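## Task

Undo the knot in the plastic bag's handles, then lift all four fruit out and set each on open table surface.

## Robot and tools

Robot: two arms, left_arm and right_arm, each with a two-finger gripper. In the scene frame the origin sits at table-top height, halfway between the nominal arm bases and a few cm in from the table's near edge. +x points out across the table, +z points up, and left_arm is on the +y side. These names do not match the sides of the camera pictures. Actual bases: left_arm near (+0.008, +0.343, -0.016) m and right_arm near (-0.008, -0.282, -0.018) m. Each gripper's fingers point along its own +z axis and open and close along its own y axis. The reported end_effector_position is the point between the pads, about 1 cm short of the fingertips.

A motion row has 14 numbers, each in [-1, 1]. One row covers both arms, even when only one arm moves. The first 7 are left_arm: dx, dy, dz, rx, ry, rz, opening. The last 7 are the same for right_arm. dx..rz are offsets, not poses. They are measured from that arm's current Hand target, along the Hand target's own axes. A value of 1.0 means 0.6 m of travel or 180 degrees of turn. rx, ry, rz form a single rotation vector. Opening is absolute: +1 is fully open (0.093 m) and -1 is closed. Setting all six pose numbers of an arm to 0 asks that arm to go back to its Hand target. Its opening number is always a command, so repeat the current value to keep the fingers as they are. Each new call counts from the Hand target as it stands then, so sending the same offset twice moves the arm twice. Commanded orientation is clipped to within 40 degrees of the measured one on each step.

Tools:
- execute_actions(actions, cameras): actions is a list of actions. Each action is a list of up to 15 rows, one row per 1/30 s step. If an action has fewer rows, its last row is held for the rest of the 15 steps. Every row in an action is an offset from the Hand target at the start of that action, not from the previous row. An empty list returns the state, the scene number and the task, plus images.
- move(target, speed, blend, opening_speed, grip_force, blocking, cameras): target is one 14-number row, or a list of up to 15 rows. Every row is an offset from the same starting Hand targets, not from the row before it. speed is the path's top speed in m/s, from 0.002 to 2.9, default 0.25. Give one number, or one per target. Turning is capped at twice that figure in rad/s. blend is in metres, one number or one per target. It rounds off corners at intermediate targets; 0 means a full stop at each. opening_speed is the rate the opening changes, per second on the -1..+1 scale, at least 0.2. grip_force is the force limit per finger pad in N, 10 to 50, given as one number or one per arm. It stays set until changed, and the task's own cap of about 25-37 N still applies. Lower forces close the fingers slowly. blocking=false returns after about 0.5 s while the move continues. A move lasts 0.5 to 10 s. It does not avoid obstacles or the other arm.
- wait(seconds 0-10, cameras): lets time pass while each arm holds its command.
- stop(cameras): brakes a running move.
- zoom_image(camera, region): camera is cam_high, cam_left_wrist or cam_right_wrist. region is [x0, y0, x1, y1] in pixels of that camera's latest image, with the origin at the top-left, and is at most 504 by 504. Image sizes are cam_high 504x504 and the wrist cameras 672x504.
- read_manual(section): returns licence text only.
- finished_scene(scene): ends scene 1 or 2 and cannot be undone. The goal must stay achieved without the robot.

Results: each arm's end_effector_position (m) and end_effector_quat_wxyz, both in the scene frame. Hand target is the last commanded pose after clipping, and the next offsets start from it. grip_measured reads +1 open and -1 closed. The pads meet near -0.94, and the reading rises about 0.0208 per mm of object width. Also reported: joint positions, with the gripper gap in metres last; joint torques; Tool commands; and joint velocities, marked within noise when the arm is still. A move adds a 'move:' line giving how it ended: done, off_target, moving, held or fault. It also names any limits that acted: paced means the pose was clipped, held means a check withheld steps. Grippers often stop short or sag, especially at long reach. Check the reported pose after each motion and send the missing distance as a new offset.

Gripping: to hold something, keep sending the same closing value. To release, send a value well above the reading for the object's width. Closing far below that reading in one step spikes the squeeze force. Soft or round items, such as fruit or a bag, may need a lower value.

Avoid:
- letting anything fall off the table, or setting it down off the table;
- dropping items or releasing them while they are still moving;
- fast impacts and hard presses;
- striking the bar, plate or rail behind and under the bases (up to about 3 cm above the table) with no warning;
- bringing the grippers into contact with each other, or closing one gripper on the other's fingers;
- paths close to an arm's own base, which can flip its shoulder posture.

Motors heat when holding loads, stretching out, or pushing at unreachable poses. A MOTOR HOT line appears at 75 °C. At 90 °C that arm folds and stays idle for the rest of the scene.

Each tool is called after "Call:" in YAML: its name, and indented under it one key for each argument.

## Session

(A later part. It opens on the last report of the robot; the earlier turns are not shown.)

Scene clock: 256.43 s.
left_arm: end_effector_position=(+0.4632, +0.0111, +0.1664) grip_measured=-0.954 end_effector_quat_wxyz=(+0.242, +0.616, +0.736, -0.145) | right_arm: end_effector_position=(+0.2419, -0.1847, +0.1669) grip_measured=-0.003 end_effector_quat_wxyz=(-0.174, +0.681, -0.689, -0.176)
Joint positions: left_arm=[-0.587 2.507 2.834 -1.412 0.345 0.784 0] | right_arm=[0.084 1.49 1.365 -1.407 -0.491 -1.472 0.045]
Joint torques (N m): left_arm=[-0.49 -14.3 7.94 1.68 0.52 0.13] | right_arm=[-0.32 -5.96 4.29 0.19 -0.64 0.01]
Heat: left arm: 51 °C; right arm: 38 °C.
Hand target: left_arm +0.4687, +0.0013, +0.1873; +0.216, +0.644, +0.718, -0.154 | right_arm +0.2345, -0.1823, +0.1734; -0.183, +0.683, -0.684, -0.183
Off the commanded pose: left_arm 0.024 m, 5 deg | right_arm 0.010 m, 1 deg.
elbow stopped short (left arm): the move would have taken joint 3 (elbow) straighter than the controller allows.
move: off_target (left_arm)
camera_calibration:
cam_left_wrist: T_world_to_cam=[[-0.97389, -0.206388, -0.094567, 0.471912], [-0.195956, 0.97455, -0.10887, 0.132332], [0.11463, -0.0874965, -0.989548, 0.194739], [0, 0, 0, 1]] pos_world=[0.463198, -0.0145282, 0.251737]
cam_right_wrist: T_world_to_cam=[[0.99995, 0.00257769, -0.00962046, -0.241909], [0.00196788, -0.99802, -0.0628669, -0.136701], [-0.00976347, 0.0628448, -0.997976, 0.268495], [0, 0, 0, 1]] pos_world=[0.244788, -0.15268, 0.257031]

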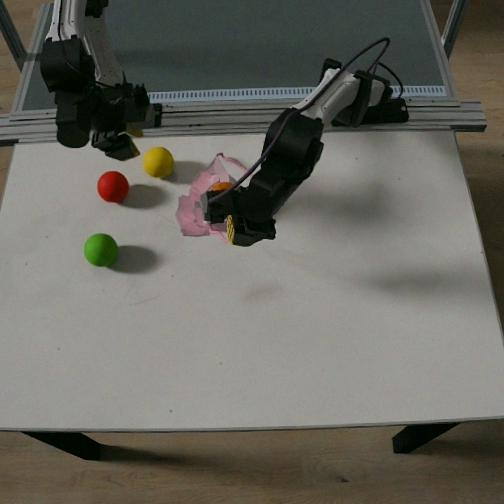

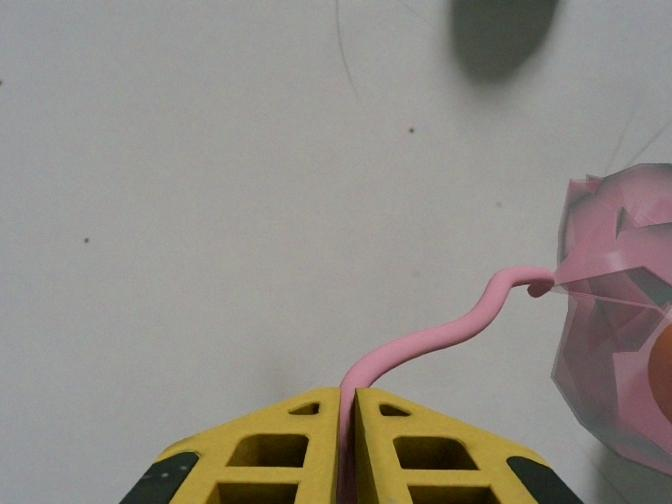

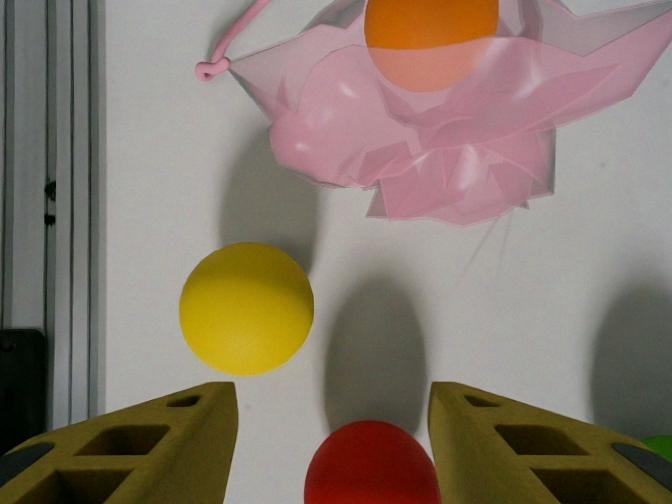

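Call:
move:
  target: [0,0,0,0,0,0,-1,-0.133,-0.092,0.177,0,0,0,0.85]
  cameras: ["cam_right_wrist"]
  speed: 0.15

Scene clock: 258.40 s.
left_arm: end_effector_position=(+0.4631, +0.0111, +0.1664) grip_measured=-0.954 end_effector_quat_wxyz=(+0.242, +0.616, +0.736, -0.145) | right_arm: end_effector_position=(+0.2792, -0.0633, +0.1172) grip_measured=+0.847 end_effector_quat_wxyz=(-0.173, +0.682, -0.682, -0.198)
Joint positions: left_arm=[-0.587 2.507 2.834 -1.412 0.346 0.784 0] | right_arm=[0.44 1.717 1.382 -1.036 -0.488 -1.087 0.086]
Joint torques (N m): left_arm=[-0.44 -14.23 8.1 1.64 0.51 0.13] | right_arm=[0.18 -5.09 7.21 1.01 -0.16 0.22]
Heat: left arm: 51 °C; right arm: 38 °C.
Hand target: left_arm +0.4687, +0.0013, +0.1873; +0.216, +0.644, +0.718, -0.154 | right_arm +0.2899, -0.0602, +0.1212; -0.183, +0.683, -0.683, -0.183
Off the commanded pose: left_arm 0.024 m, 5 deg | right_arm 0.012 m, 2 deg.
elbow stopped short (left arm): the move would have taken joint 3 (elbow) straighter than the controller allows.
move: off_target (left_arm, right_arm)
camera_calibration:
cam_right_wrist: T_world_to_cam=[[0.998996, 0.0229759, -0.0384654, -0.275135], [0.0192826, -0.995406, -0.0937769, -0.0197677], [-0.0404433, 0.092941, -0.99485, 0.221755], [0, 0, 0, 1]] pos_world=[0.284209, -0.0339656, 0.208176]
Images, in order (width x height): cam_right_wrist 672x504.

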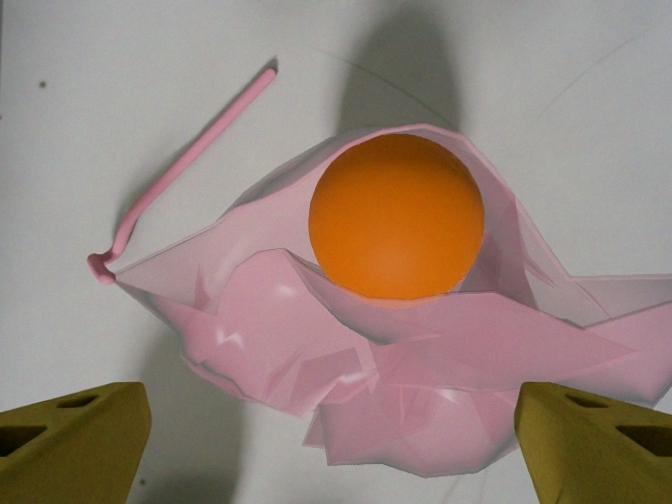

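Call:
move:
  target:
    - [0,0,0,0,0,0,-1,-0.008,-0.033,0.05,0,0,0,0.85]
    - [0,0,0,0,0,0,-1,-0.008,-0.033,0.137,0,0,0,0.85]
  cameras: ["cam_right_wrist"]
  speed: 0.12

Scene clock: 261.20 s.
left_arm: end_effector_position=(+0.4631, +0.0111, +0.1664) grip_measured=-0.954 end_effector_quat_wxyz=(+0.242, +0.616, +0.736, -0.145) | right_arm: end_effector_position=(+0.3067, -0.0160, +0.0579) grip_measured=+0.847 end_effector_quat_wxyz=(-0.185, +0.684, -0.679, -0.193)
Joint positions: left_arm=[-0.587 2.507 2.834 -1.412 0.346 0.784 0] | right_arm=[0.526 1.899 1.36 -0.762 -0.465 -0.994 0.086]
Joint torques (N m): left_arm=[-0.42 -14.27 8.01 1.67 0.52 0.14] | right_arm=[0.39 -6.46 4.92 1.18 -0.14 0.25]
Heat: left arm: 52 °C; right arm: 38 °C.
Hand target: left_arm +0.4687, +0.0013, +0.1873; +0.216, +0.644, +0.718, -0.154 | right_arm +0.3097, -0.0150, +0.0524; -0.183, +0.683, -0.683, -0.183
Off the commanded pose: left_arm 0.024 m, 5 deg | right_arm 0.006 m, 1 deg.
elbow stopped short (left arm): the move would have taken joint 3 (elbow) straighter than the controller allows.
move: off_target (left_arm)
camera_calibration:
cam_right_wrist: T_world_to_cam=[[0.99966, 0.0225358, -0.0131013, -0.307609], [0.0210709, -0.994473, -0.102857, 0.0211867], [-0.0153469, 0.102546, -0.99461, 0.151897], [0, 0, 0, 1]] pos_world=[0.309389, 0.0124253, 0.149228]
Images, in order (width x height): cam_right_wrist 672x504.

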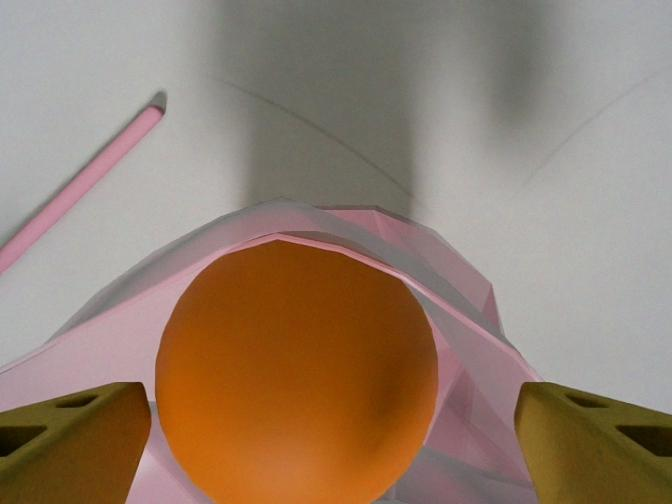

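Call:
move:
  target:
    - [0,0,0,0,0,0,-1,0,0.013,0.006,0,0,0,0.85]
    - [0,0,0,0,0,0,-1,0,0.013,0.006,0,0,0,0.1]
    - [0,0,0,0,0,0,-1,-0.07,0.013,-0.115,0,0,0,-0.1]
  cameras: ["all"]
  speed: 0.12
  opening_speed: 0.8

Scene clock: 266.97 s.
left_arm: end_effector_position=(+0.4631, +0.0111, +0.1664) grip_measured=-0.954 end_effector_quat_wxyz=(+0.242, +0.616, +0.736, -0.145) | right_arm: end_effector_position=(+0.3016, -0.0147, +0.1114) grip_measured=+0.215 end_effector_quat_wxyz=(-0.165, +0.680, -0.687, -0.196)
Joint positions: left_arm=[-0.587 2.507 2.834 -1.412 0.346 0.784 0] | right_arm=[0.538 1.878 1.558 -1.016 -0.458 -0.973 0.056]
Joint torques (N m): left_arm=[-0.36 -14.23 7.99 1.67 0.53 0.15] | right_arm=[0.73 -10.33 7.43 0.67 -0.14 0.21]
Heat: left arm: 53 °C; right arm: 38 °C.
Hand target: left_arm +0.4687, +0.0013, +0.1873; +0.216, +0.644, +0.718, -0.154 | right_arm +0.3019, -0.0131, +0.1331; -0.183, +0.683, -0.684, -0.183
Off the commanded pose: left_arm 0.024 m, 5 deg | right_arm 0.022 m, 3 deg.
elbow stopped short (left arm): the move would have taken joint 3 (elbow) straighter than the controller allows.
move: off_target (left_arm, right_arm); target 3's new opening was sent with right_arm's hand 0.022 m and 3 deg from that target
camera_calibration:
cam_left_wrist: T_world_to_cam=[[-0.973935, -0.206285, -0.0943232, 0.471775], [-0.195847, 0.974545, -0.109113, 0.132323], [0.114431, -0.087796, -0.989544, 0.194837], [0, 0, 0, 1]] pos_world=[0.463098, -0.014529, 0.251737]
cam_right_wrist: T_world_to_cam=[[0.998614, 0.0146574, -0.0505406, -0.297524], [0.0105877, -0.996749, -0.0798716, 0.0287399], [-0.051547, 0.0792258, -0.995523, 0.215557], [0, 0, 0, 1]] pos_world=[0.307919, 0.0159297, 0.20185]

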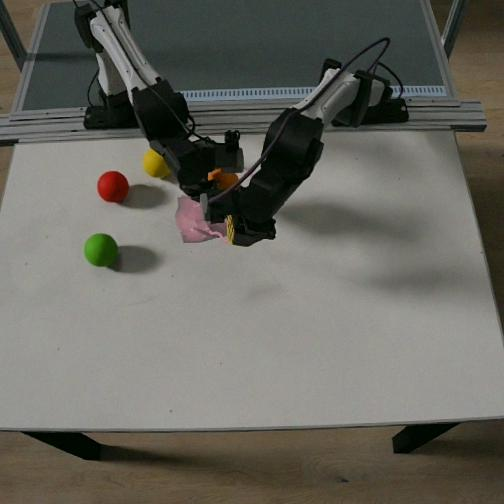

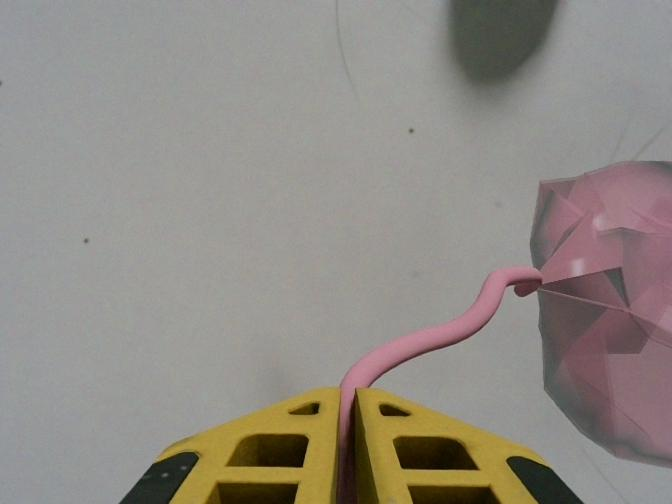

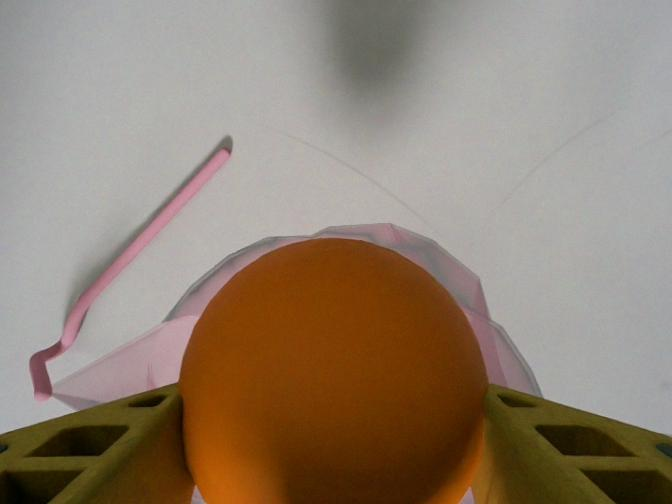

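Call:
move:
  target:
    - [0.085,-0.01,0.16,0,0,0,-1,-0.025,0,-0.043,0,0,0,-0.1]
    - [0.085,-0.01,0.16,0,0,0,-0.3,-0.025,0,-0.043,0,0,0,-0.1]
    - [0.0,0,0.03,0,0,0,-0.3,-0.025,0,-0.043,0,0,0,-0.1]
    - [0.328,-0.109,-0.298,0,0,0,-0.3,-0.025,0,-0.043,0,0,0,-0.1]
  cameras: ["cam_high","cam_right_wrist"]
  speed: 0.2

Scene clock: 273.97 s.
left_arm: end_effector_position=(+0.3816, +0.2528, +0.2210) grip_measured=-0.302 end_effector_quat_wxyz=(+0.212, +0.636, +0.728, -0.145) | right_arm: end_effector_position=(+0.3031, -0.0141, +0.1434) grip_measured=+0.215 end_effector_quat_wxyz=(-0.167, +0.680, -0.687, -0.196)
Joint positions: left_arm=[-0.075 1.853 2.026 -1.554 0.502 1.375 0.031] | right_arm=[0.538 1.878 1.684 -1.136 -0.458 -0.973 0.056]
Joint torques (N m): left_arm=[-0.43 -12.38 5.22 0.37 0.63 0.14] | right_arm=[0.66 -9.85 7.56 0.64 -0.15 0.23]
Motor temperatures (°C): left_arm=[24 55 44 34 24 25 29] | right_arm=[25 40 38 35 26 24 26]
Heat: left arm: 55 °C; right arm: 40 °C.
Hand target: left_arm +0.3687, +0.2512, +0.2373; +0.216, +0.644, +0.718, -0.154 | right_arm +0.3019, -0.0130, +0.1630; -0.183, +0.683, -0.684, -0.183
Off the commanded pose: left_arm 0.021 m, 2 deg | right_arm 0.020 m, 2 deg.
elbow stopped short (left arm): the move would have taken joint 3 (elbow) straighter than the controller allows.
joint sent to its limit (left arm) — joint 4 (wrist pitch), lower limit. The joint targets are off in position, not in orientation.
move: off_target (left_arm, right_arm); target 2's new opening was sent with left_arm's hand 0.039 m and 6 deg from that target
camera_calibration:
cam_right_wrist: T_world_to_cam=[[0.998857, 0.0146733, -0.0454978, -0.298155], [0.01089, -0.996547, -0.0823148, 0.0320659], [-0.0465485, 0.0817252, -0.995567, 0.245977], [0, 0, 0, 1]] pos_world=[0.308915, 0.0162276, 0.233961]
Images, in order (width x height): cam_high 504x504, cam_right_wrist 672x504.

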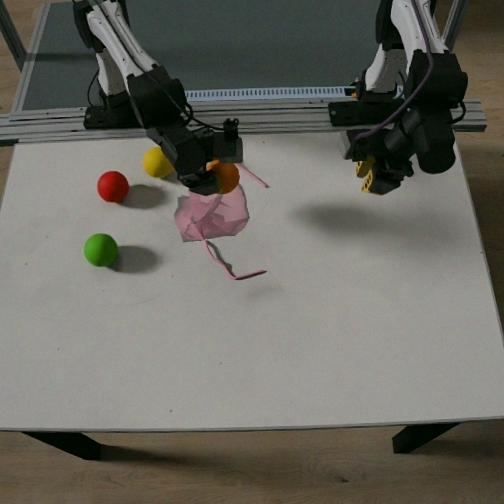

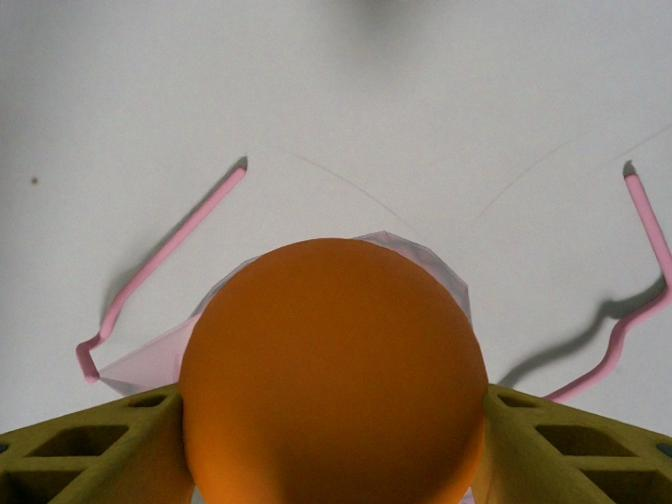

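Call:
move:
  target:
    - [0,0,0,0,0,0,-0.3,-0.18,-0.016,0.104,0,0,0,-0.1]
    - [0,0,0,0,0,0,-0.3,-0.086,-0.016,0.267,0,0,0,-0.1]
    - [0,0,0,0,0,0,-0.3,-0.086,-0.016,0.267,0,0,0,-0.1]
  cameras: ["cam_high"]
  speed: [0.2,0.08,0.05]

Call:
move:
  target:
    - [0,0,0,0,0,0,-0.3,0,0,0,0,0,0,0.7]
    - [0,0,0,0,0,0,-0.3,0,0,-0.1,0,0,0,0.7]
    - [0,0,0,0,0,0,-0.3,0.1,0,-0.25,0,0,0,0.7]
  cameras: ["all"]
  opening_speed: 0.5
  speed: 0.15

Scene clock: 277.80 s.
left_arm: end_effector_position=(+0.3816, +0.2528, +0.2210) grip_measured=-0.302 end_effector_quat_wxyz=(+0.212, +0.636, +0.728, -0.145) | right_arm: end_effector_position=(+0.3066, +0.1104, +0.0495) grip_measured=+0.215 end_effector_quat_wxyz=(-0.173, +0.686, -0.681, -0.192)
Joint positions: left_arm=[-0.075 1.853 2.026 -1.554 0.502 1.375 0.031] | right_arm=[0.778 2.189 1.753 -0.782 -0.383 -0.739 0.056]
Joint torques (N m): left_arm=[-0.49 -12.33 5.16 0.35 0.62 0.13] | right_arm=[-0.12 -9.94 4.92 1.44 -0.12 0.22]
Heat: left arm: 54 °C; right arm: 40 °C.
Hand target: left_arm +0.3687, +0.2512, +0.2373; +0.216, +0.644, +0.718, -0.154 | right_arm +0.3116, +0.1117, +0.0499; -0.183, +0.683, -0.684, -0.183
Off the commanded pose: left_arm 0.021 m, 2 deg | right_arm 0.005 m, 2 deg.
joint sent to its limit (left arm) — joint 4 (wrist pitch), lower limit. The joint targets are off in position, not in orientation.
move: off_target (left_arm)
Images, in order (width x height): cam_high 504x504.

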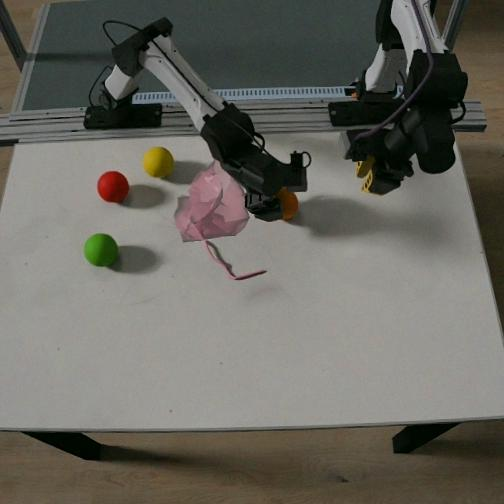

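Scene clock: 282.53 s.
left_arm: end_effector_position=(+0.3816, +0.2528, +0.2210) grip_measured=-0.302 end_effector_quat_wxyz=(+0.212, +0.636, +0.728, -0.145) | right_arm: end_effector_position=(+0.3212, -0.0153, +0.1346) grip_measured=+0.697 end_effector_quat_wxyz=(-0.174, +0.677, -0.693, -0.175)
Joint positions: left_arm=[-0.075 1.853 2.026 -1.554 0.502 1.375 0.031] | right_arm=[0.528 1.915 1.704 -1.1 -0.42 -0.971 0.079]
Joint torques (N m): left_arm=[-0.4 -12.23 5.22 0.37 0.64 0.14] | right_arm=[-0.01 -10.85 5.05 0.63 -0.57 0.05]
Heat: left arm: 54 °C; right arm: 41 °C.
Hand target: left_arm +0.3687, +0.2512, +0.2373; +0.216, +0.644, +0.718, -0.154 | right_arm +0.3115, -0.0151, +0.1500; -0.183, +0.683, -0.683, -0.183
Off the commanded pose: left_arm 0.021 m, 2 deg | right_arm 0.018 m, 2 deg.
joint sent to its limit (left arm) — joint 4 (wrist pitch), lower limit. The joint targets are off in position, not in orientation.
move: off_target (left_arm, right_arm)
camera_calibration:
cam_left_wrist: T_world_to_cam=[[-0.985257, -0.156778, -0.0684841, 0.433452], [-0.152832, 0.986458, -0.0595168, -0.143748], [0.0768876, -0.0481727, -0.995875, 0.285049], [0, 0, 0, 1]] pos_world=[0.383175, 0.223488, 0.305002]
cam_right_wrist: T_world_to_cam=[[0.999901, -0.00804643, -0.011579, -0.321921], [-0.00873237, -0.998132, -0.0604628, 0.033286], [-0.0110709, 0.0605579, -0.998103, 0.226772], [0, 0, 0, 1]] pos_world=[0.324691, 0.0169007, 0.224627]

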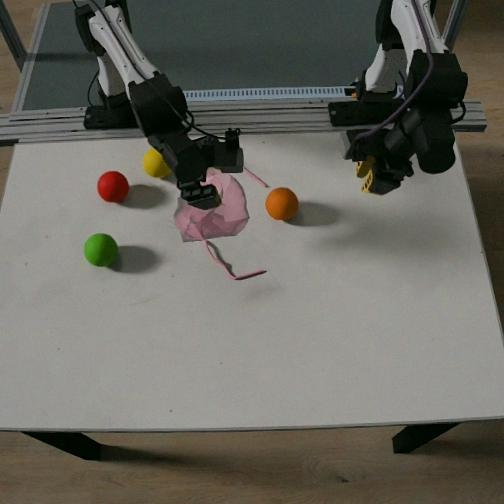

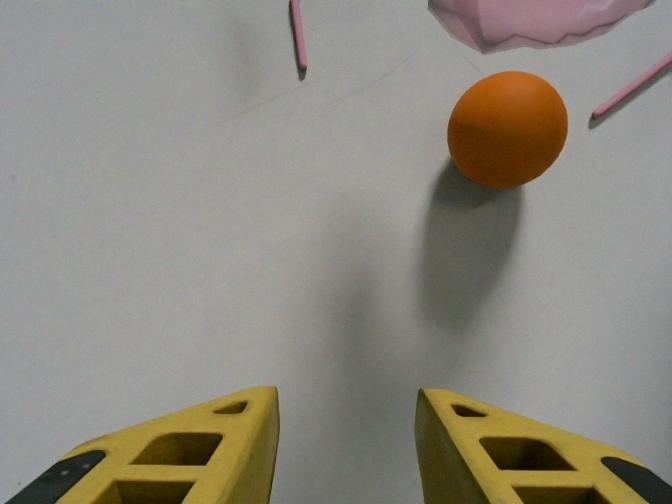

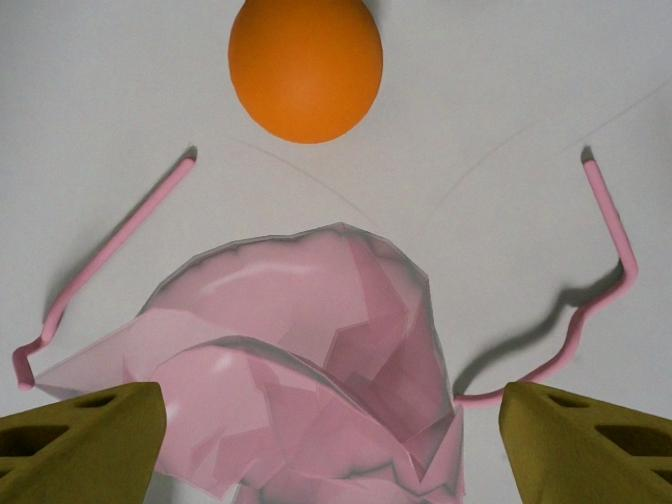

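Call:
finished_scene:
  scene: 2

The scene is finished: the task was done.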